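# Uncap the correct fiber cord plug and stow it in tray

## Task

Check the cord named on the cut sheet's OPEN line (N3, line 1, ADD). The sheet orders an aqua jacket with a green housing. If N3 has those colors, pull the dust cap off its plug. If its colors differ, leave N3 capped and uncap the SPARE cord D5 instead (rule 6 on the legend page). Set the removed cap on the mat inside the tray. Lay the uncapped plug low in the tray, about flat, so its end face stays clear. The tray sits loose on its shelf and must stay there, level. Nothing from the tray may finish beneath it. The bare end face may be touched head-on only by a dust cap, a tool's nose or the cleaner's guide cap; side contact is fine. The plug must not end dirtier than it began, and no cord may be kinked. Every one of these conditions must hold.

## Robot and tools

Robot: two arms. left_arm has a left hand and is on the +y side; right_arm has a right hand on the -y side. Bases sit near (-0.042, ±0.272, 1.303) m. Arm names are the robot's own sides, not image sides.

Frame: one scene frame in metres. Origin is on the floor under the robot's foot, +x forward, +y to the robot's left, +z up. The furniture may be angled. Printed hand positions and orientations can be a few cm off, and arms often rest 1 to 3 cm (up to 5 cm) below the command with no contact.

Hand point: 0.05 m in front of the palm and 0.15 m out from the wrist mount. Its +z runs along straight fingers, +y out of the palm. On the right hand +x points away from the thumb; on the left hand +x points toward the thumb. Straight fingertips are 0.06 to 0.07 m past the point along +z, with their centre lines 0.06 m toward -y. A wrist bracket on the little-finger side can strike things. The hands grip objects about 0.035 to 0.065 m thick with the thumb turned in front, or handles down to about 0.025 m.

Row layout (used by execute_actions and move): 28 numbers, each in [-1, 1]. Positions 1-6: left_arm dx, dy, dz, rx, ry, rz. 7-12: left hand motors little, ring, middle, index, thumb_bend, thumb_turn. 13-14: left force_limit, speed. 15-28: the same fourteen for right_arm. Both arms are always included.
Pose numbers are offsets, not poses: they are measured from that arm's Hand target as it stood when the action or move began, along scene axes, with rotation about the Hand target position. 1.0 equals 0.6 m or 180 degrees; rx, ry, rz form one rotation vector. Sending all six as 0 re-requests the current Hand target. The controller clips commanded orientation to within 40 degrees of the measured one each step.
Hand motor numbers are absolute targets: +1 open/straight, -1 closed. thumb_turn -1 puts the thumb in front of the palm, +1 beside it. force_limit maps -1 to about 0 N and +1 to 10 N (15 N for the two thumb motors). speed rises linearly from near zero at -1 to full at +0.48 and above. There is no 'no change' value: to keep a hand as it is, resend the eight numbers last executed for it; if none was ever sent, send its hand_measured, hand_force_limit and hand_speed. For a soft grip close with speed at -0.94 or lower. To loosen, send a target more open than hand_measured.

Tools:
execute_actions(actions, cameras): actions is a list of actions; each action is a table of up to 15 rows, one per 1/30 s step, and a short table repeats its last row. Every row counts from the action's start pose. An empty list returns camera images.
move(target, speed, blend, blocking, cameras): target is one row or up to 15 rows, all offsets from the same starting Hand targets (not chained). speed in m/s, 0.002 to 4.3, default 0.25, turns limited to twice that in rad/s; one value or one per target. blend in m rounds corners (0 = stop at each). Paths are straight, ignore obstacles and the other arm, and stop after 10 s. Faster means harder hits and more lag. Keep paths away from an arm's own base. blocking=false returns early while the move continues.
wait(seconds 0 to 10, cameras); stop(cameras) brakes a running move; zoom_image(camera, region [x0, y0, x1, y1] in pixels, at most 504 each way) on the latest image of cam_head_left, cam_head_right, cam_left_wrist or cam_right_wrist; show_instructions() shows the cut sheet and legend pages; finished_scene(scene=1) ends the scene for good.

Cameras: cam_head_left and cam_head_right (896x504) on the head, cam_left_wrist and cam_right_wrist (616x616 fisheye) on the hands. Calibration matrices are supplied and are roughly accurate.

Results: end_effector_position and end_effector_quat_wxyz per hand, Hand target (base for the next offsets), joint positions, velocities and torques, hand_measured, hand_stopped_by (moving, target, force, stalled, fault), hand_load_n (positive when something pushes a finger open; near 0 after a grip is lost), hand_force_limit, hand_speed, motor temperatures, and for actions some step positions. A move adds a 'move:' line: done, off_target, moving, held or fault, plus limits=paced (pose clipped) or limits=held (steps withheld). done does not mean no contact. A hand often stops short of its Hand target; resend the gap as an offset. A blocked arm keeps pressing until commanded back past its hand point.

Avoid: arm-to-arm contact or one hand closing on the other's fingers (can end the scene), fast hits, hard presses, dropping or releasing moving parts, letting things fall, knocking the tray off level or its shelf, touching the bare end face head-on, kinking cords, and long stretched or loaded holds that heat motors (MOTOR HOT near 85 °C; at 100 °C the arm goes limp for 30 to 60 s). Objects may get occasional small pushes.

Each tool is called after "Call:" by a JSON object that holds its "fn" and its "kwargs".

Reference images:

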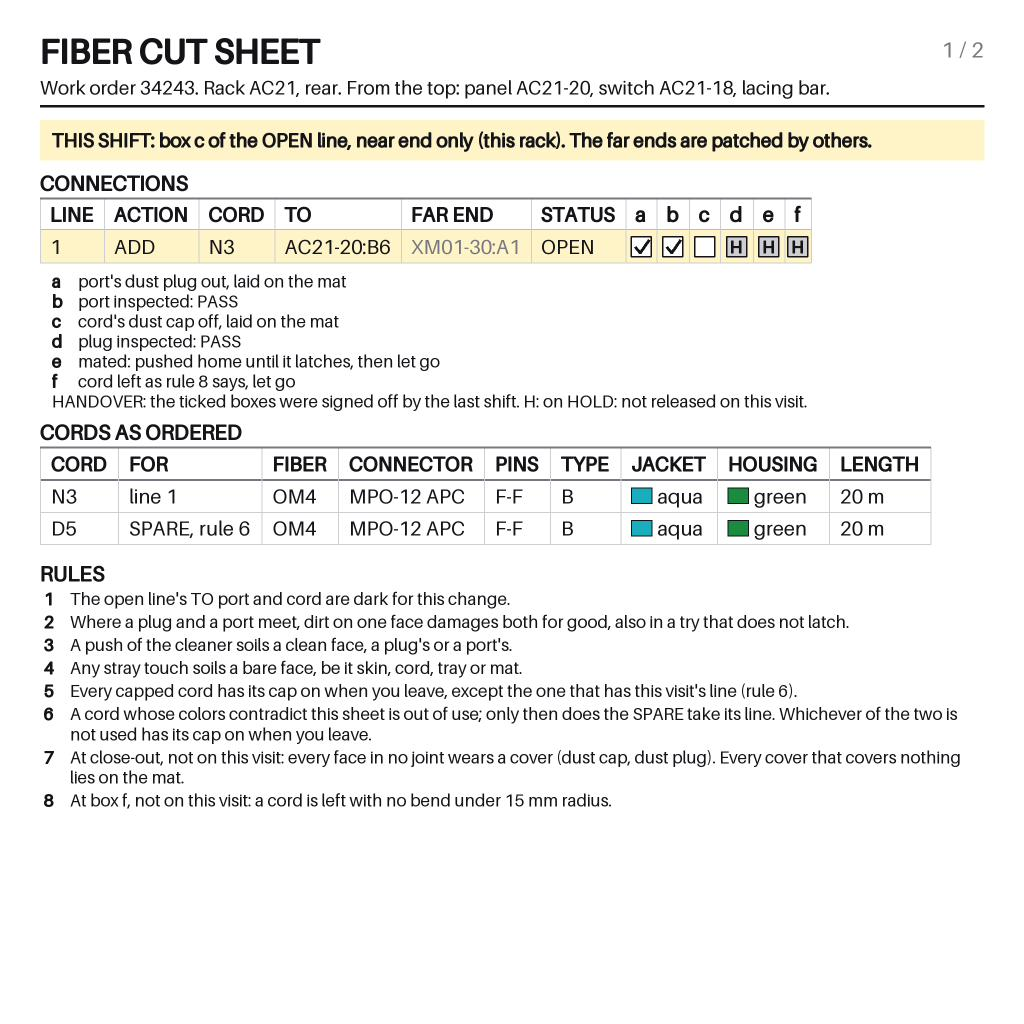

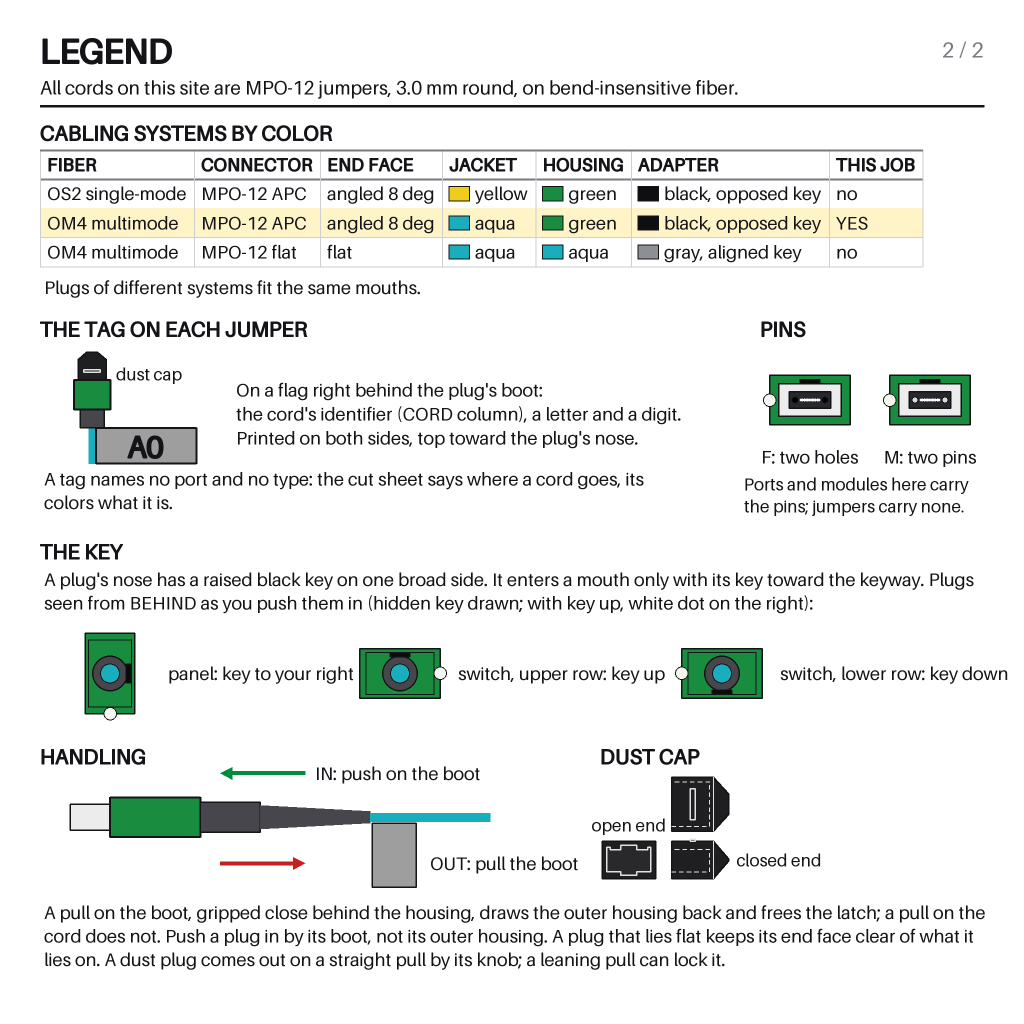

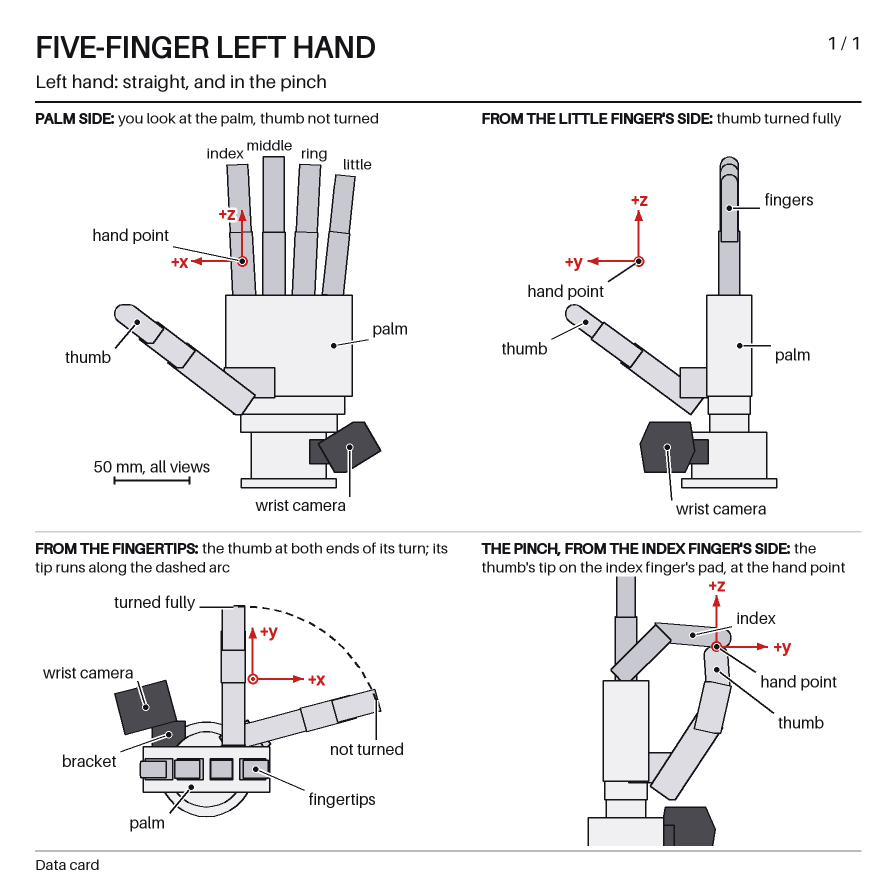

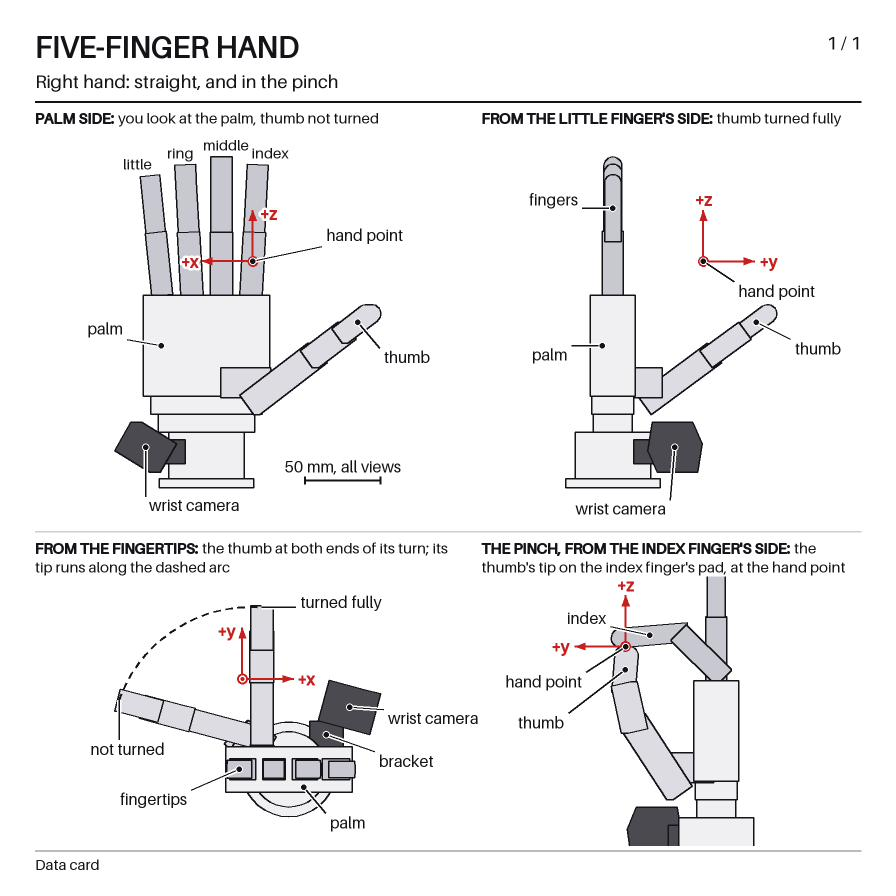

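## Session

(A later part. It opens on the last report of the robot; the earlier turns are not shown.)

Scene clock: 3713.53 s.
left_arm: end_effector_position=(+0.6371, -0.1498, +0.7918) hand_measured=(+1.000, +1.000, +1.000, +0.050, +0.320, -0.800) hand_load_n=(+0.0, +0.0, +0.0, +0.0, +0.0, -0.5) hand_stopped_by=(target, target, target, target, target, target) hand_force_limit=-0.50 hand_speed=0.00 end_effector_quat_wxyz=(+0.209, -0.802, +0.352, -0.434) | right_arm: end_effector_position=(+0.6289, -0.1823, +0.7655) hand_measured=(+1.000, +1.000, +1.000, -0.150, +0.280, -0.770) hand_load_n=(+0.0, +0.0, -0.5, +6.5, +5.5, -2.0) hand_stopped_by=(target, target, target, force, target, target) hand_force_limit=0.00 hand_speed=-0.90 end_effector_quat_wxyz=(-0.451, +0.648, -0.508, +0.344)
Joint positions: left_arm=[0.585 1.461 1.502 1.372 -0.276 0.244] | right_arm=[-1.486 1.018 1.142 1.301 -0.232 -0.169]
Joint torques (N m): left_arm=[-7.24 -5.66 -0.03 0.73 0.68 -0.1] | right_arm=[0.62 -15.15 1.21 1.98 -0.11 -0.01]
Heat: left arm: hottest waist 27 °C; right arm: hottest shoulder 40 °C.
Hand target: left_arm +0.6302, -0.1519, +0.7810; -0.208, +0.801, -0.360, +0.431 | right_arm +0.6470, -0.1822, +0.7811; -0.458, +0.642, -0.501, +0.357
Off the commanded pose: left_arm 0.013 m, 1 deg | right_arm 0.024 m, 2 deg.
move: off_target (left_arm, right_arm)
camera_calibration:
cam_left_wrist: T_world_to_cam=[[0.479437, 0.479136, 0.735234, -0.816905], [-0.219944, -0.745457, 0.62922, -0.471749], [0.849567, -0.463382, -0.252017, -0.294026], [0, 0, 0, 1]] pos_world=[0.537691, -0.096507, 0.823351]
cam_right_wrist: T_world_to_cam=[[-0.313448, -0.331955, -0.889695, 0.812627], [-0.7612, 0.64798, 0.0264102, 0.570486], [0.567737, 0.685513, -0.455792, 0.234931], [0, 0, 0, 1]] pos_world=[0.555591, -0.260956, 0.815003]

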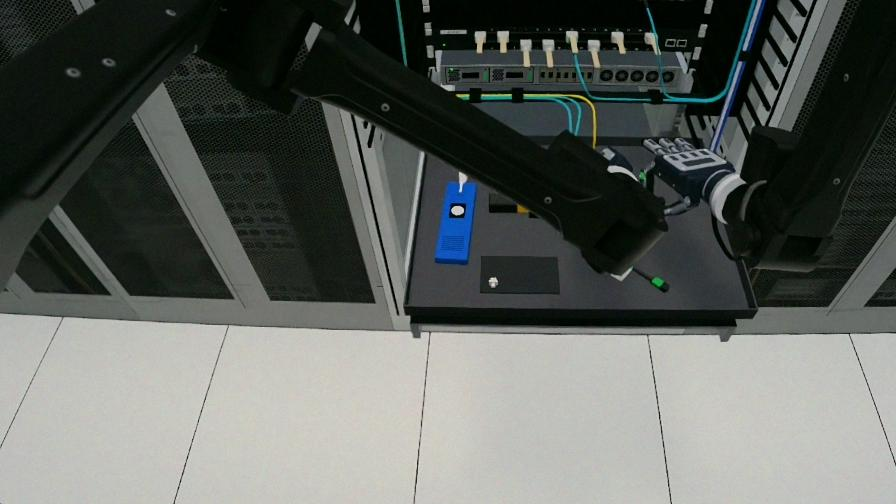

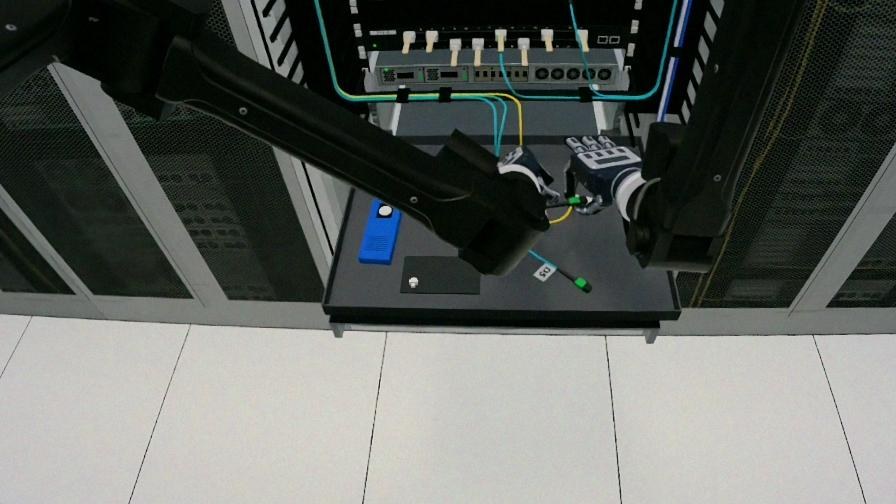

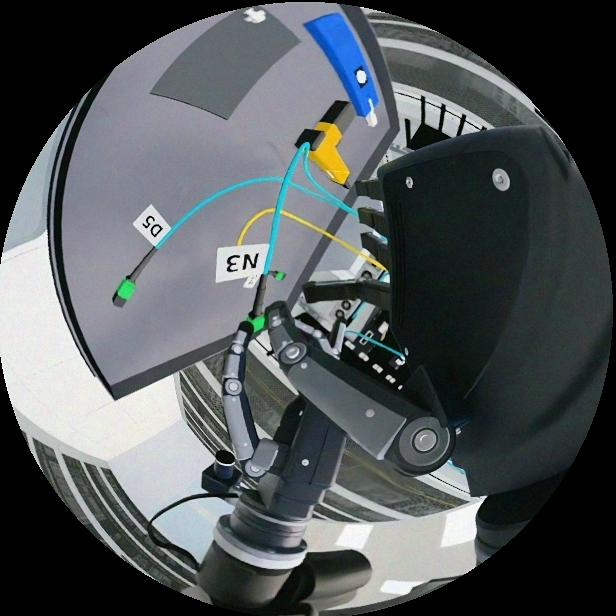

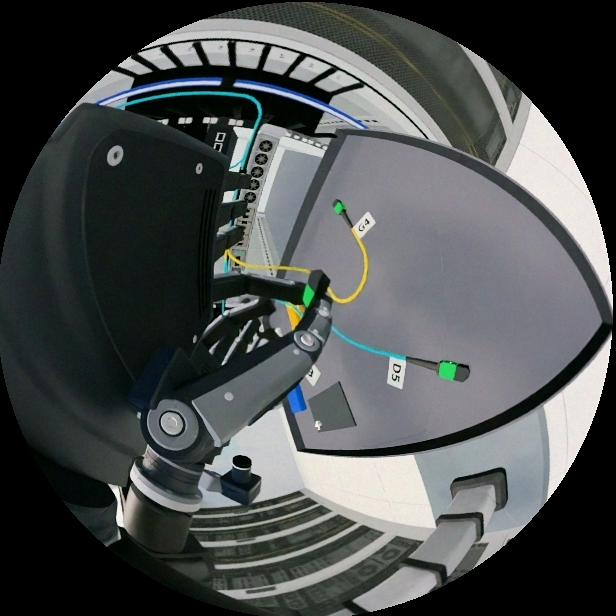

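Call:
{"fn": "move", "kwargs": {"target": [-0.01,-0.0023,-0.0282,0,0,0,1,1,1,0.05,0.32,-0.8,-0.5,0.0,0,0,0,0,0,0,1,1,1,-0.2,0.28,-0.77,0.0,-0.9], "speed": 0.04, "cameras": ["all"]}}

Call:
{"fn": "zoom_image", "kwargs": {"camera": "cam_left_wrist", "region": [200, 230, 340, 370]}}

Call:
{"fn": "zoom_image", "kwargs": {"camera": "cam_right_wrist", "region": [200, 230, 400, 430]}}

Call:
{"fn": "zoom_image", "kwargs": {"camera": "cam_head_right", "region": [500, 120, 680, 240]}}

Scene clock: 3798.17 s.
left_arm: end_effector_position=(+0.6317, -0.1510, +0.7753) hand_measured=(+1.000, +1.000, +1.000, +0.050, +0.320, -0.800) hand_load_n=(+0.0, -0.5, +0.0, +0.0, +0.0, -0.5) hand_stopped_by=(target, target, target, target, target, target) hand_force_limit=-0.50 hand_speed=0.00 end_effector_quat_wxyz=(+0.210, -0.802, +0.352, -0.434) | right_arm: end_effector_position=(+0.6289, -0.1823, +0.7655) hand_measured=(+1.000, +1.000, +1.000, -0.150, +0.280, -0.770) hand_load_n=(+0.0, +0.0, +0.0, +6.0, +5.5, -2.0) hand_stopped_by=(target, target, target, force, target, target) hand_force_limit=0.00 hand_speed=-0.90 end_effector_quat_wxyz=(-0.451, +0.648, -0.508, +0.344)
Joint positions: left_arm=[0.616 1.489 1.529 1.367 -0.271 0.213] | right_arm=[-1.486 1.018 1.142 1.301 -0.232 -0.169]
Joint torques (N m): left_arm=[-7.41 -5.66 0.06 0.7 0.68 -0.07] | right_arm=[0.67 -15.09 1.2 1.99 -0.11 -0.02]
Heat: left arm: hottest waist 27 °C; right arm: hottest shoulder 40 °C.
Hand target: left_arm +0.6241, -0.1534, +0.7641; -0.208, +0.801, -0.360, +0.432 | right_arm +0.6470, -0.1822, +0.7811; -0.458, +0.642, -0.501, +0.357
Off the commanded pose: left_arm 0.014 m, 1 deg | right_arm 0.024 m, 2 deg.
move: off_target (left_arm, right_arm)
camera_calibration:
cam_left_wrist: T_world_to_cam=[[0.47757, 0.479343, 0.736313, -0.801317], [-0.219959, -0.746141, 0.628405, -0.463024], [0.850614, -0.462066, -0.250899, -0.295488], [0, 0, 0, 1]] pos_world=[0.532185, -0.0979104, 0.806849]
cam_right_wrist: T_world_to_cam=[[-0.313448, -0.331955, -0.889695, 0.812627], [-0.7612, 0.64798, 0.0264102, 0.570486], [0.567737, 0.685513, -0.455792, 0.234931], [0, 0, 0, 1]] pos_world=[0.555591, -0.260956, 0.815003]

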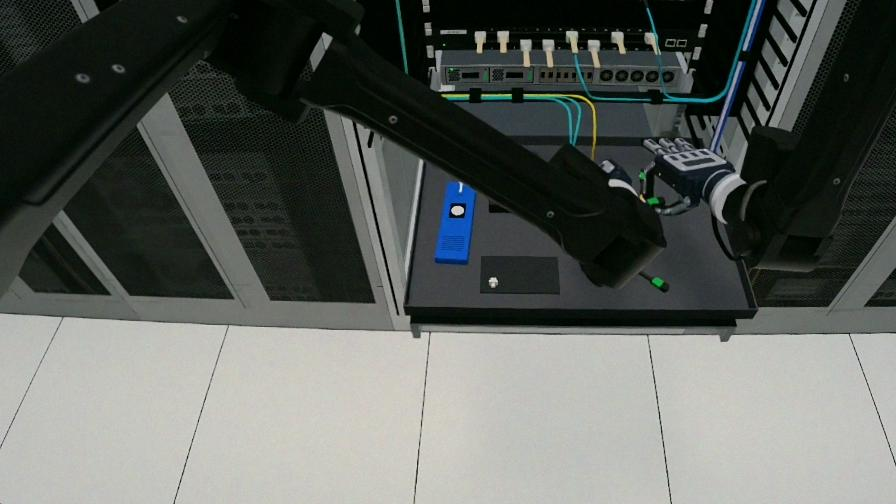

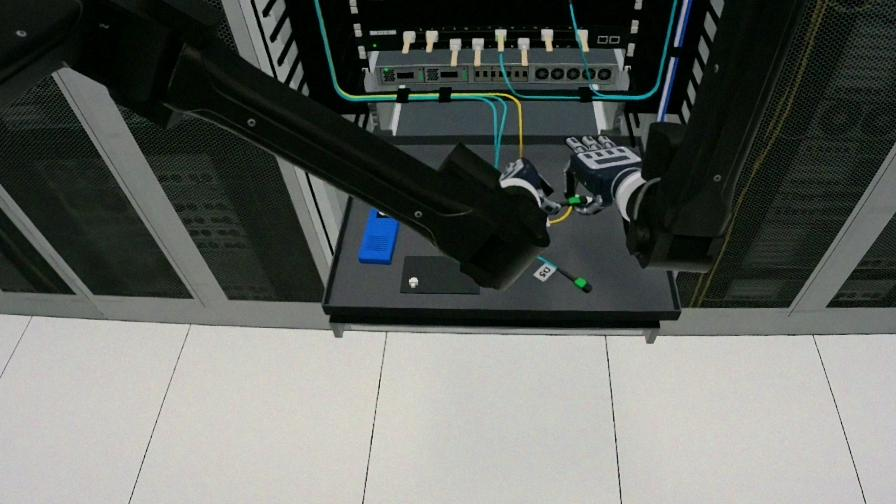

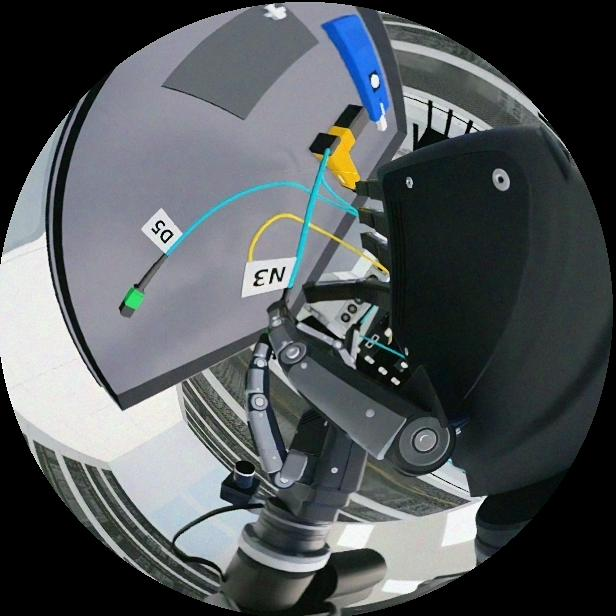

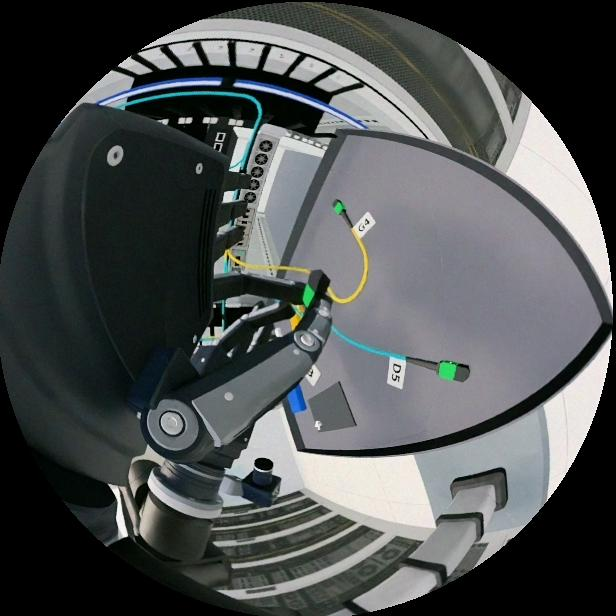

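Scaled by 3.600 from the camera's 616x616 image, which has a finer 880x880 frame.

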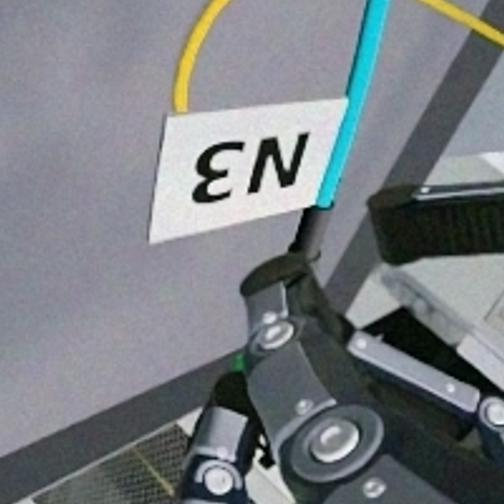

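Scaled by 2.520 from the camera's 616x616 image, which has a finer 880x880 frame.

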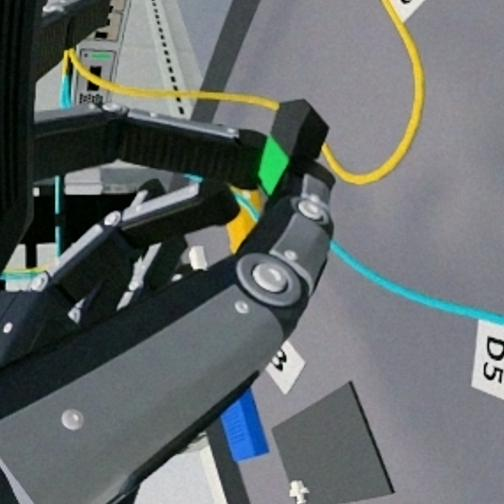

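Scaled by 2.800 from the camera's 896x504 image, which has a finer 1280x720 frame.

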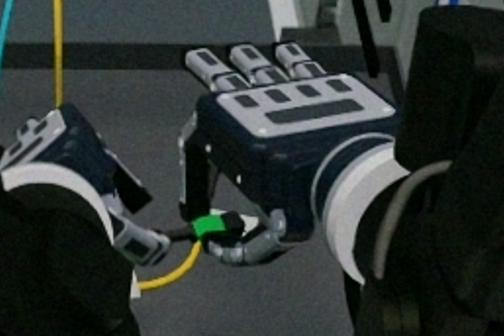

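Call:
{"fn": "move", "kwargs": {"target": [-0.0083,-0.0143,-0.0138,0,0,0,1,1,1,0.05,0.32,-0.65,-0.5,0.0,0,0,0,0,0,0,1,1,1,-0.2,0.28,-0.77,0.0,-0.9], "speed": 0.03, "cameras": ["all"]}}

Call:
{"fn": "zoom_image", "kwargs": {"camera": "cam_left_wrist", "region": [200, 230, 340, 370]}}

Call:
{"fn": "zoom_image", "kwargs": {"camera": "cam_right_wrist", "region": [230, 230, 370, 370]}}

Call:
{"fn": "zoom_image", "kwargs": {"camera": "cam_head_right", "region": [500, 140, 640, 230]}}

Scene clock: 3850.50 s.
left_arm: end_effector_position=(+0.6264, -0.1608, +0.7672) hand_measured=(+1.000, +1.000, +1.000, +0.050, +0.320, -0.650) hand_load_n=(+0.0, +0.0, +0.0, +0.0, +0.0, +0.0) hand_stopped_by=(target, target, target, target, target, target) hand_force_limit=-0.50 hand_speed=0.00 end_effector_quat_wxyz=(+0.209, -0.803, +0.352, -0.434) | right_arm: end_effector_position=(+0.6289, -0.1823, +0.7655) hand_measured=(+1.000, +1.000, +1.000, -0.150, +0.280, -0.770) hand_load_n=(+0.0, +0.0, +0.0, +6.5, +5.5, -2.5) hand_stopped_by=(target, target, target, force, target, target) hand_force_limit=0.00 hand_speed=-0.90 end_effector_quat_wxyz=(-0.451, +0.648, -0.508, +0.344)
Joint positions: left_arm=[0.62 1.522 1.558 1.367 -0.27 0.208] | right_arm=[-1.486 1.018 1.142 1.301 -0.232 -0.169]
Joint torques (N m): left_arm=[-7.41 -5.83 0.02 0.7 0.67 -0.08] | right_arm=[0.62 -15.27 1.21 1.98 -0.11 -0.02]
Heat: left arm: hottest waist 27 °C; right arm: hottest shoulder 40 °C.
Hand target: left_arm +0.6191, -0.1618, +0.7557; -0.208, +0.801, -0.360, +0.431 | right_arm +0.6470, -0.1822, +0.7811; -0.458, +0.642, -0.501, +0.357
Off the commanded pose: left_arm 0.014 m, 1 deg | right_arm 0.024 m, 2 deg.
move: off_target (left_arm, right_arm)
camera_calibration:
cam_left_wrist: T_world_to_cam=[[0.479269, 0.479983, 0.734791, -0.787835], [-0.220063, -0.744745, 0.630022, -0.467396], [0.849631, -0.46365, -0.251307, -0.296908], [0, 0, 0, 1]] pos_world=[0.52699, -0.107605, 0.798748]
cam_right_wrist: T_world_to_cam=[[-0.313448, -0.331955, -0.889695, 0.812627], [-0.7612, 0.64798, 0.0264102, 0.570486], [0.567737, 0.685513, -0.455792, 0.234931], [0, 0, 0, 1]] pos_world=[0.555591, -0.260956, 0.815003]

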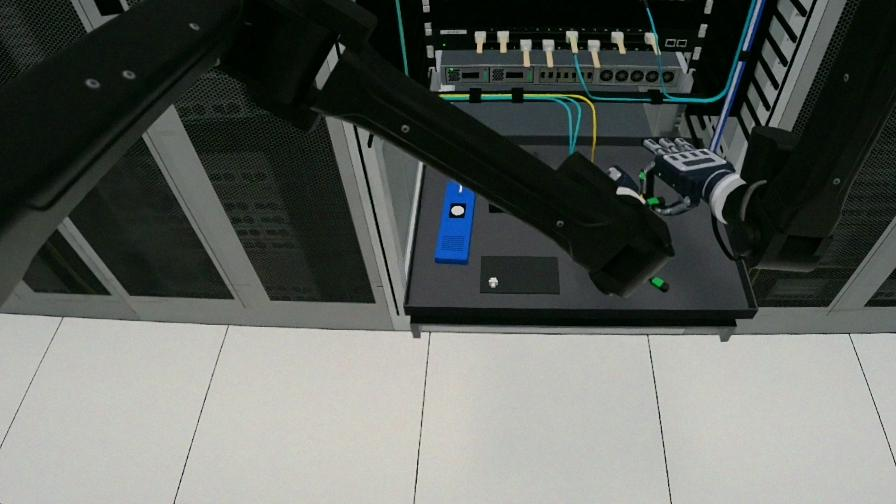

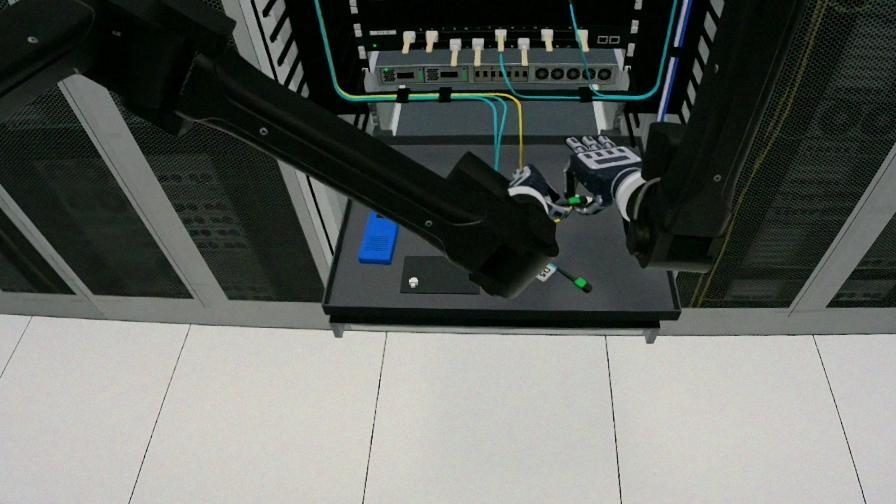

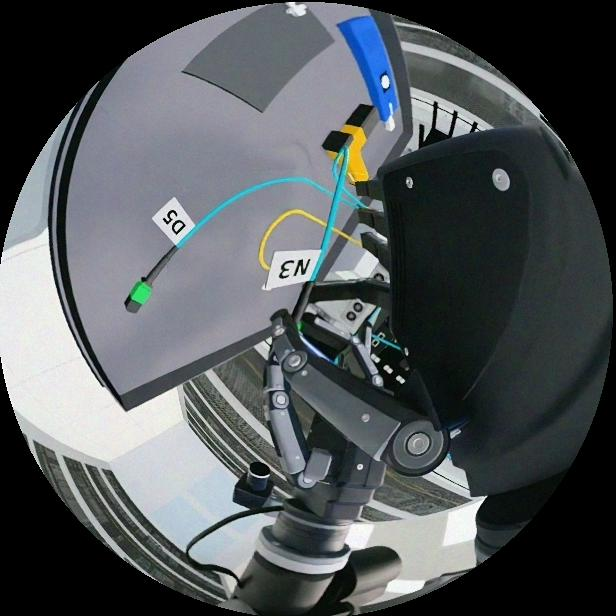

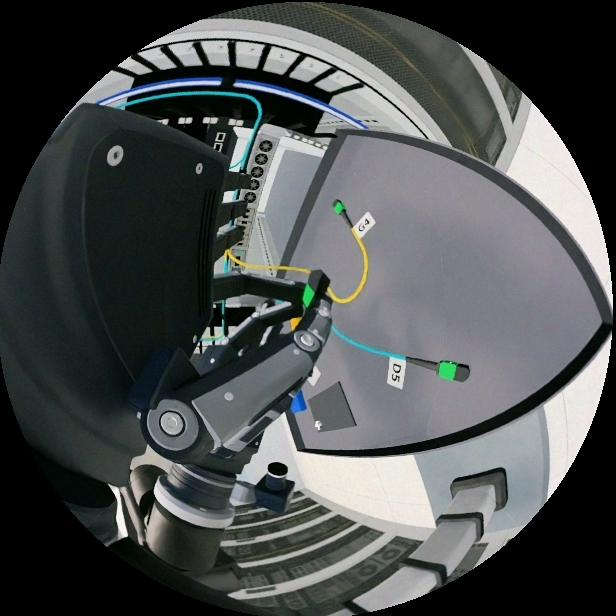

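Scaled by 3.600 from the camera's 616x616 image, which has a finer 880x880 frame.

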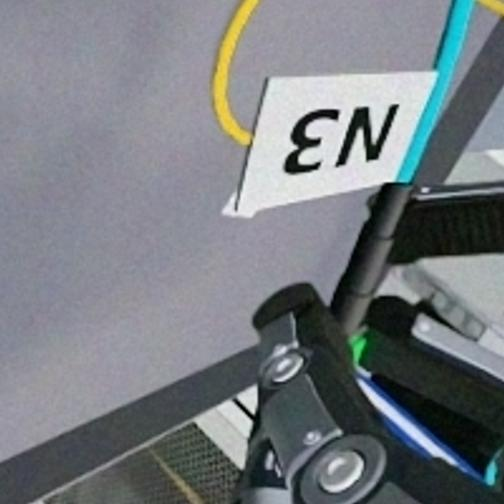

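Scaled by 3.600 from the camera's 616x616 image, which has a finer 880x880 frame.

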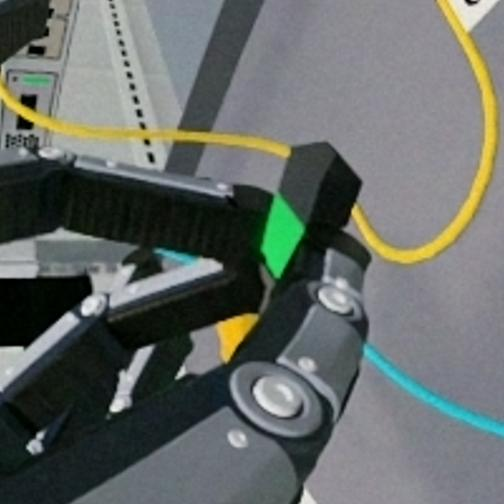

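Scaled by 3.600 from the camera's 896x504 image, which has a finer 1280x720 frame.

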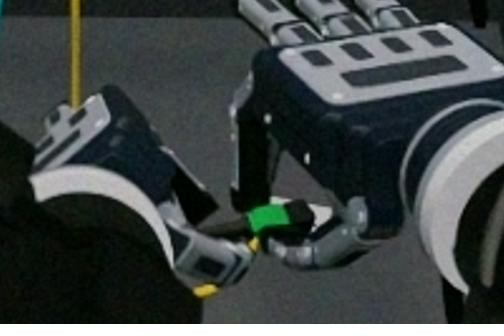

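Call:
{"fn": "execute_actions", "kwargs": {"actions": [[[0,0,0,0,0,0,1,1,1,-0.1,0.22,-0.65,-0.6,-0.85,0,0,0,0,0,0,1,1,1,-0.2,0.28,-0.77,0.0,-0.9]],[[0,0,0,0,0,0,1,1,1,-0.1,0.22,-0.65,-0.6,-0.85,0,0,0,0,0,0,1,1,1,-0.2,0.28,-0.77,0.0,-0.9]],[[0,0,0,0,0,0,1,1,1,-0.1,0.22,-0.65,-0.6,-0.85,0,0,0,0,0,0,1,1,1,-0.2,0.28,-0.77,0.0,-0.9]],[[0,0,0,0,0,0,1,1,1,-0.1,0.22,-0.65,-0.6,-0.85,0,0,0,0,0,0,1,1,1,-0.2,0.28,-0.77,0.0,-0.9]]], "cameras": ["cam_head_right","cam_left_wrist","cam_right_wrist"]}}

Call:
{"fn": "zoom_image", "kwargs": {"camera": "cam_left_wrist", "region": [230, 260, 350, 380]}}

Call:
{"fn": "zoom_image", "kwargs": {"camera": "cam_right_wrist", "region": [230, 230, 370, 370]}}

Call:
{"fn": "zoom_image", "kwargs": {"camera": "cam_head_right", "region": [500, 140, 640, 230]}}

Scene clock: 3892.60 s.
left_arm: end_effector_position=(+0.6264, -0.1608, +0.7672) hand_measured=(+1.000, +1.000, +1.000, -0.100, +0.220, -0.650) hand_load_n=(+0.0, +0.0, +0.0, +0.0, +0.0, +0.0) hand_stopped_by=(target, target, target, target, target, target) hand_force_limit=-0.60 hand_speed=-0.85 end_effector_quat_wxyz=(+0.209, -0.803, +0.352, -0.434) | right_arm: end_effector_position=(+0.6289, -0.1823, +0.7655) hand_measured=(+1.000, +1.000, +1.000, -0.150, +0.280, -0.770) hand_load_n=(+0.0, +0.0, +0.0, +6.5, +5.5, -2.5) hand_stopped_by=(target, target, target, force, target, target) hand_force_limit=0.00 hand_speed=-0.90 end_effector_quat_wxyz=(-0.451, +0.648, -0.508, +0.344)
Joint positions: left_arm=[0.62 1.522 1.558 1.367 -0.27 0.208] | right_arm=[-1.486 1.018 1.142 1.301 -0.232 -0.169]
Joint torques (N m): left_arm=[-7.65 -5.77 0.05 0.73 0.68 -0.08] | right_arm=[0.56 -15.15 1.22 1.99 -0.11 -0.02]
Heat: left arm: hottest waist 27 °C; right arm: hottest shoulder 41 °C.
Hand target: left_arm +0.6191, -0.1618, +0.7557; -0.208, +0.801, -0.360, +0.431 | right_arm +0.6470, -0.1822, +0.7811; -0.458, +0.642, -0.501, +0.357
Off the commanded pose: left_arm 0.014 m, 1 deg | right_arm 0.024 m, 2 deg.
Step readings (end_effector_position of left_arm | right_arm):
0: (+0.6264, -0.1608, +0.7672) | (+0.6289, -0.1823, +0.7655)
1: (+0.6264, -0.1608, +0.7672) | (+0.6289, -0.1823, +0.7655)
2: (+0.6264, -0.1608, +0.7672) | (+0.6289, -0.1823, +0.7655)
4: (+0.6264, -0.1608, +0.7672) | (+0.6289, -0.1823, +0.7655)
8: (+0.6264, -0.1608, +0.7672) | (+0.6289, -0.1823, +0.7655)
15: (+0.6264, -0.1608, +0.7672) | (+0.6289, -0.1823, +0.7655)
16: (+0.6264, -0.1608, +0.7672) | (+0.6289, -0.1823, +0.7655)
17: (+0.6264, -0.1608, +0.7672) | (+0.6289, -0.1823, +0.7655)
19: (+0.6264, -0.1608, +0.7672) | (+0.6289, -0.1823, +0.7655)
23: (+0.6264, -0.1608, +0.7672) | (+0.6289, -0.1823, +0.7655)
30: (+0.6264, -0.1608, +0.7672) | (+0.6289, -0.1823, +0.7655)
31: (+0.6264, -0.1608, +0.7672) | (+0.6289, -0.1823, +0.7655)
32: (+0.6264, -0.1608, +0.7672) | (+0.6289, -0.1823, +0.7655)
34: (+0.6264, -0.1608, +0.7672) | (+0.6289, -0.1823, +0.7655)
38: (+0.6264, -0.1608, +0.7672) | (+0.6289, -0.1823, +0.7655)
45: (+0.6264, -0.1608, +0.7672) | (+0.6289, -0.1823, +0.7655)
46: (+0.6264, -0.1608, +0.7672) | (+0.6289, -0.1823, +0.7655)
47: (+0.6264, -0.1608, +0.7672) | (+0.6289, -0.1823, +0.7655)
49: (+0.6264, -0.1608, +0.7672) | (+0.6289, -0.1823, +0.7655)
53: (+0.6264, -0.1608, +0.7672) | (+0.6289, -0.1823, +0.7655)
60: (+0.6264, -0.1608, +0.7672) | (+0.6289, -0.1823, +0.7655)
camera_calibration:
cam_left_wrist: T_world_to_cam=[[0.479269, 0.479983, 0.734791, -0.787835], [-0.220063, -0.744745, 0.630022, -0.467396], [0.849631, -0.46365, -0.251307, -0.296908], [0, 0, 0, 1]] pos_world=[0.52699, -0.107605, 0.798748]
cam_right_wrist: T_world_to_cam=[[-0.313448, -0.331955, -0.889695, 0.812627], [-0.7612, 0.64798, 0.0264102, 0.570486], [0.567737, 0.685513, -0.455792, 0.234931], [0, 0, 0, 1]] pos_world=[0.555591, -0.260956, 0.815003]
Images, in order (width x height): cam_head_right 896x504, cam_left_wrist 616x616, cam_right_wrist 616x616.

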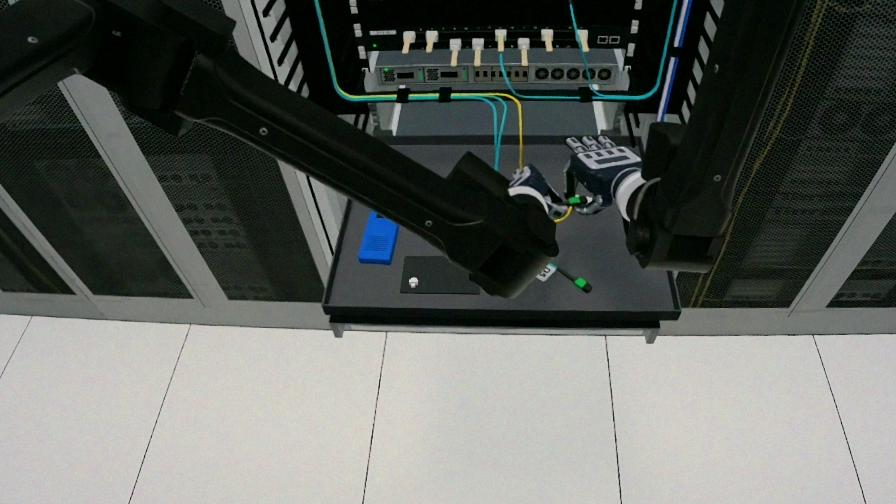

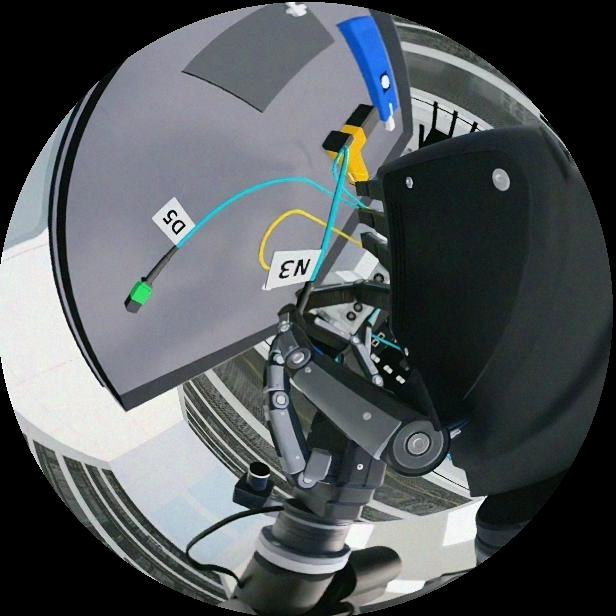

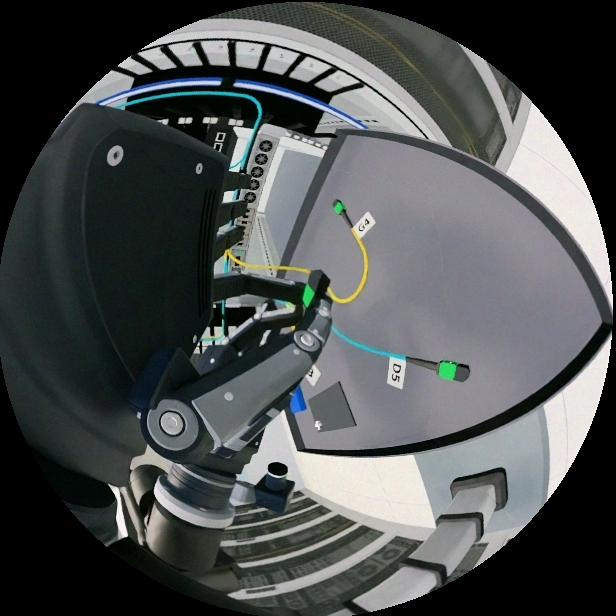

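Scaled by 4.200 from the camera's 616x616 image, which has a finer 880x880 frame.

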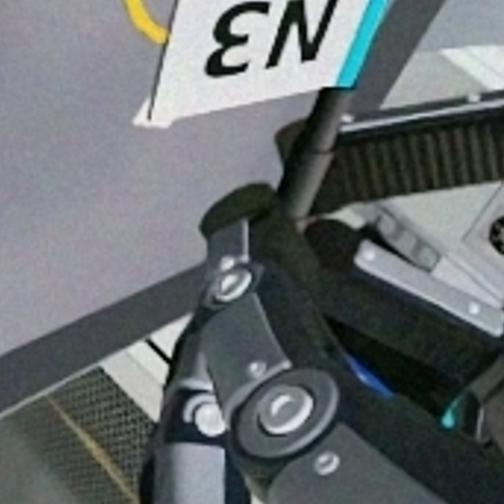

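Scaled by 3.600 from the camera's 616x616 image, which has a finer 880x880 frame.

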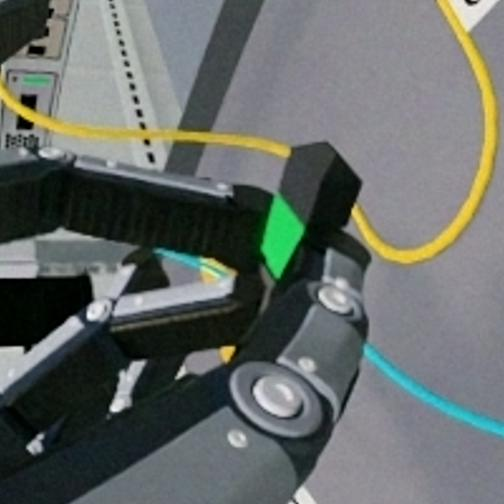

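Scaled by 3.600 from the camera's 896x504 image, which has a finer 1280x720 frame.

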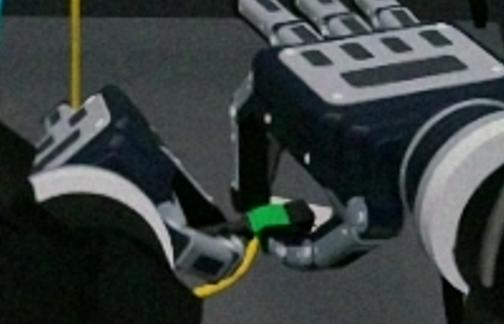

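Call:
{"fn": "execute_actions", "kwargs": {"actions": [[[0,0,0,0,0,0,1,1,1,-0.1,0.12,-0.65,-0.6,-0.85,0,0,0,0,0,0,1,1,1,-0.2,0.28,-0.77,0.0,-0.9]],[[0,0,0,0,0,0,1,1,1,-0.1,0.12,-0.65,-0.6,-0.85,0,0,0,0,0,0,1,1,1,-0.2,0.28,-0.77,0.0,-0.9]],[[0,0,0,0,0,0,1,1,1,-0.1,0.12,-0.65,-0.6,-0.85,0,0,0,0,0,0,1,1,1,-0.2,0.28,-0.77,0.0,-0.9]],[[0,0,0,0,0,0,1,1,1,-0.1,0.12,-0.65,-0.6,-0.85,0,0,0,0,0,0,1,1,1,-0.2,0.28,-0.77,0.0,-0.9]]], "cameras": ["cam_head_right","cam_left_wrist","cam_right_wrist"]}}

Call:
{"fn": "zoom_image", "kwargs": {"camera": "cam_left_wrist", "region": [230, 260, 350, 380]}}

Call:
{"fn": "zoom_image", "kwargs": {"camera": "cam_head_right", "region": [530, 165, 610, 225]}}

Scene clock: 3926.97 s.
left_arm: end_effector_position=(+0.6264, -0.1608, +0.7672) hand_measured=(+1.000, +1.000, +1.000, -0.100, +0.120, -0.650) hand_load_n=(+0.0, +0.0, +0.0, +0.0, +0.0, +0.0) hand_stopped_by=(target, target, target, target, target, target) hand_force_limit=-0.60 hand_speed=-0.85 end_effector_quat_wxyz=(+0.209, -0.803, +0.352, -0.434) | right_arm: end_effector_position=(+0.6289, -0.1823, +0.7655) hand_measured=(+1.000, +1.000, +1.000, -0.150, +0.280, -0.770) hand_load_n=(+0.0, +0.0, +0.0, +6.5, +5.5, -2.5) hand_stopped_by=(target, target, target, force, target, target) hand_force_limit=0.00 hand_speed=-0.90 end_effector_quat_wxyz=(-0.451, +0.648, -0.508, +0.344)
Joint positions: left_arm=[0.62 1.522 1.558 1.367 -0.27 0.208] | right_arm=[-1.486 1.018 1.142 1.301 -0.232 -0.169]
Joint torques (N m): left_arm=[-7.53 -5.54 0.02 0.79 0.68 -0.1] | right_arm=[0.56 -15.27 1.22 1.99 -0.11 -0.02]
Heat: left arm: hottest waist 27 °C; right arm: hottest shoulder 41 °C.
Hand target: left_arm +0.6191, -0.1618, +0.7557; -0.208, +0.801, -0.360, +0.431 | right_arm +0.6470, -0.1822, +0.7811; -0.458, +0.642, -0.501, +0.357
Off the commanded pose: left_arm 0.014 m, 1 deg | right_arm 0.024 m, 2 deg.
Step readings (end_effector_position of left_arm | right_arm):
0: (+0.6264, -0.1608, +0.7672) | (+0.6289, -0.1823, +0.7655)
1: (+0.6264, -0.1608, +0.7672) | (+0.6289, -0.1823, +0.7655)
2: (+0.6264, -0.1608, +0.7672) | (+0.6289, -0.1823, +0.7655)
4: (+0.6264, -0.1608, +0.7672) | (+0.6289, -0.1823, +0.7655)
8: (+0.6264, -0.1608, +0.7672) | (+0.6289, -0.1823, +0.7655)
15: (+0.6264, -0.1608, +0.7672) | (+0.6289, -0.1823, +0.7655)
16: (+0.6264, -0.1608, +0.7672) | (+0.6289, -0.1823, +0.7655)
17: (+0.6264, -0.1608, +0.7672) | (+0.6289, -0.1823, +0.7655)
19: (+0.6264, -0.1608, +0.7672) | (+0.6289, -0.1823, +0.7655)
23: (+0.6264, -0.1608, +0.7672) | (+0.6289, -0.1823, +0.7655)
30: (+0.6264, -0.1608, +0.7672) | (+0.6289, -0.1823, +0.7655)
31: (+0.6264, -0.1608, +0.7672) | (+0.6289, -0.1823, +0.7655)
32: (+0.6264, -0.1608, +0.7672) | (+0.6289, -0.1823, +0.7655)
34: (+0.6264, -0.1608, +0.7672) | (+0.6289, -0.1823, +0.7655)
38: (+0.6264, -0.1608, +0.7672) | (+0.6289, -0.1823, +0.7655)
45: (+0.6264, -0.1608, +0.7672) | (+0.6289, -0.1823, +0.7655)
46: (+0.6264, -0.1608, +0.7672) | (+0.6289, -0.1823, +0.7655)
47: (+0.6264, -0.1608, +0.7672) | (+0.6289, -0.1823, +0.7655)
49: (+0.6264, -0.1608, +0.7672) | (+0.6289, -0.1823, +0.7655)
53: (+0.6264, -0.1608, +0.7672) | (+0.6289, -0.1823, +0.7655)
60: (+0.6264, -0.1608, +0.7672) | (+0.6289, -0.1823, +0.7655)
camera_calibration:
cam_left_wrist: T_world_to_cam=[[0.479269, 0.479983, 0.734791, -0.787835], [-0.220063, -0.744745, 0.630022, -0.467396], [0.849631, -0.46365, -0.251307, -0.296908], [0, 0, 0, 1]] pos_world=[0.52699, -0.107605, 0.798748]
cam_right_wrist: T_world_to_cam=[[-0.313448, -0.331955, -0.889695, 0.812627], [-0.7612, 0.64798, 0.0264102, 0.570486], [0.567737, 0.685513, -0.455792, 0.234931], [0, 0, 0, 1]] pos_world=[0.555591, -0.260956, 0.815003]
Images, in order (width x height): cam_head_right 896x504, cam_left_wrist 616x616, cam_right_wrist 616x616.

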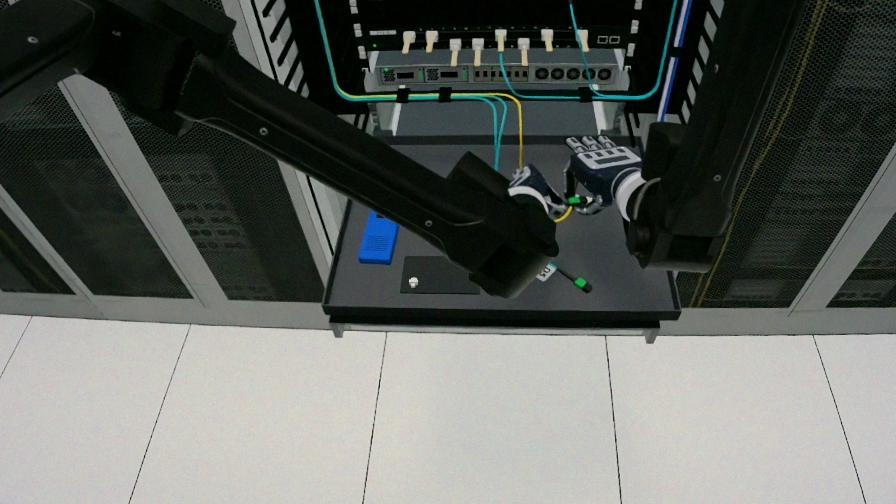

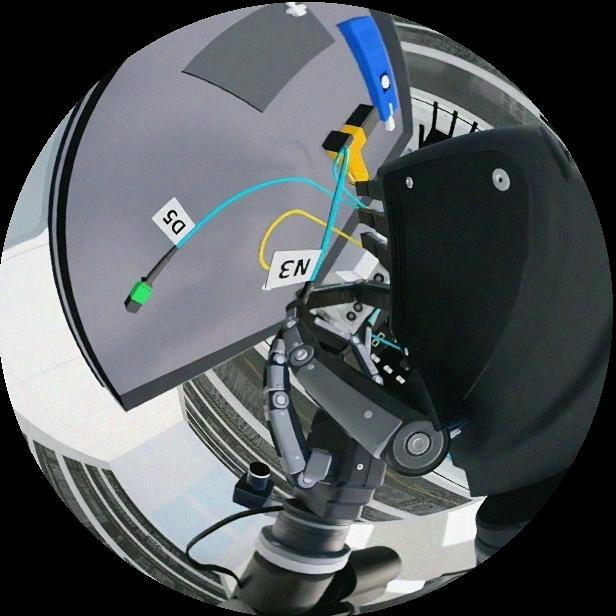

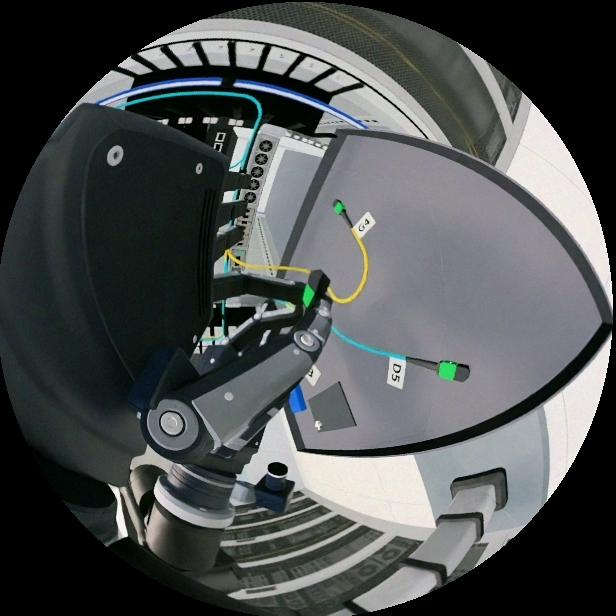

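Scaled by 4.200 from the camera's 616x616 image, which has a finer 880x880 frame.

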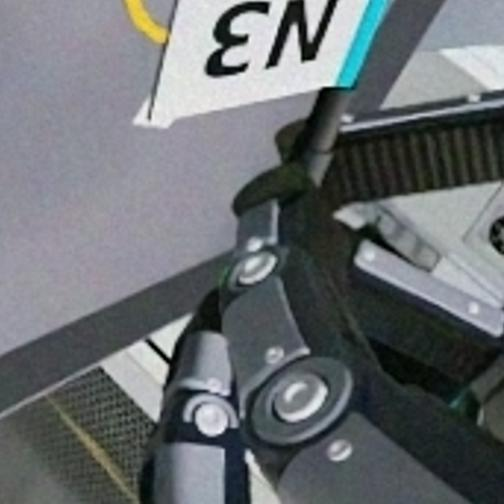

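Scaled by 6.300 from the camera's 896x504 image, which has a finer 1280x720 frame.

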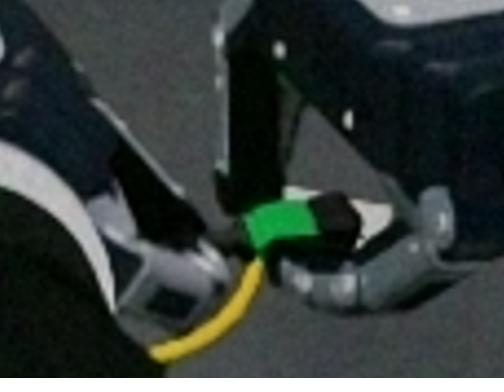

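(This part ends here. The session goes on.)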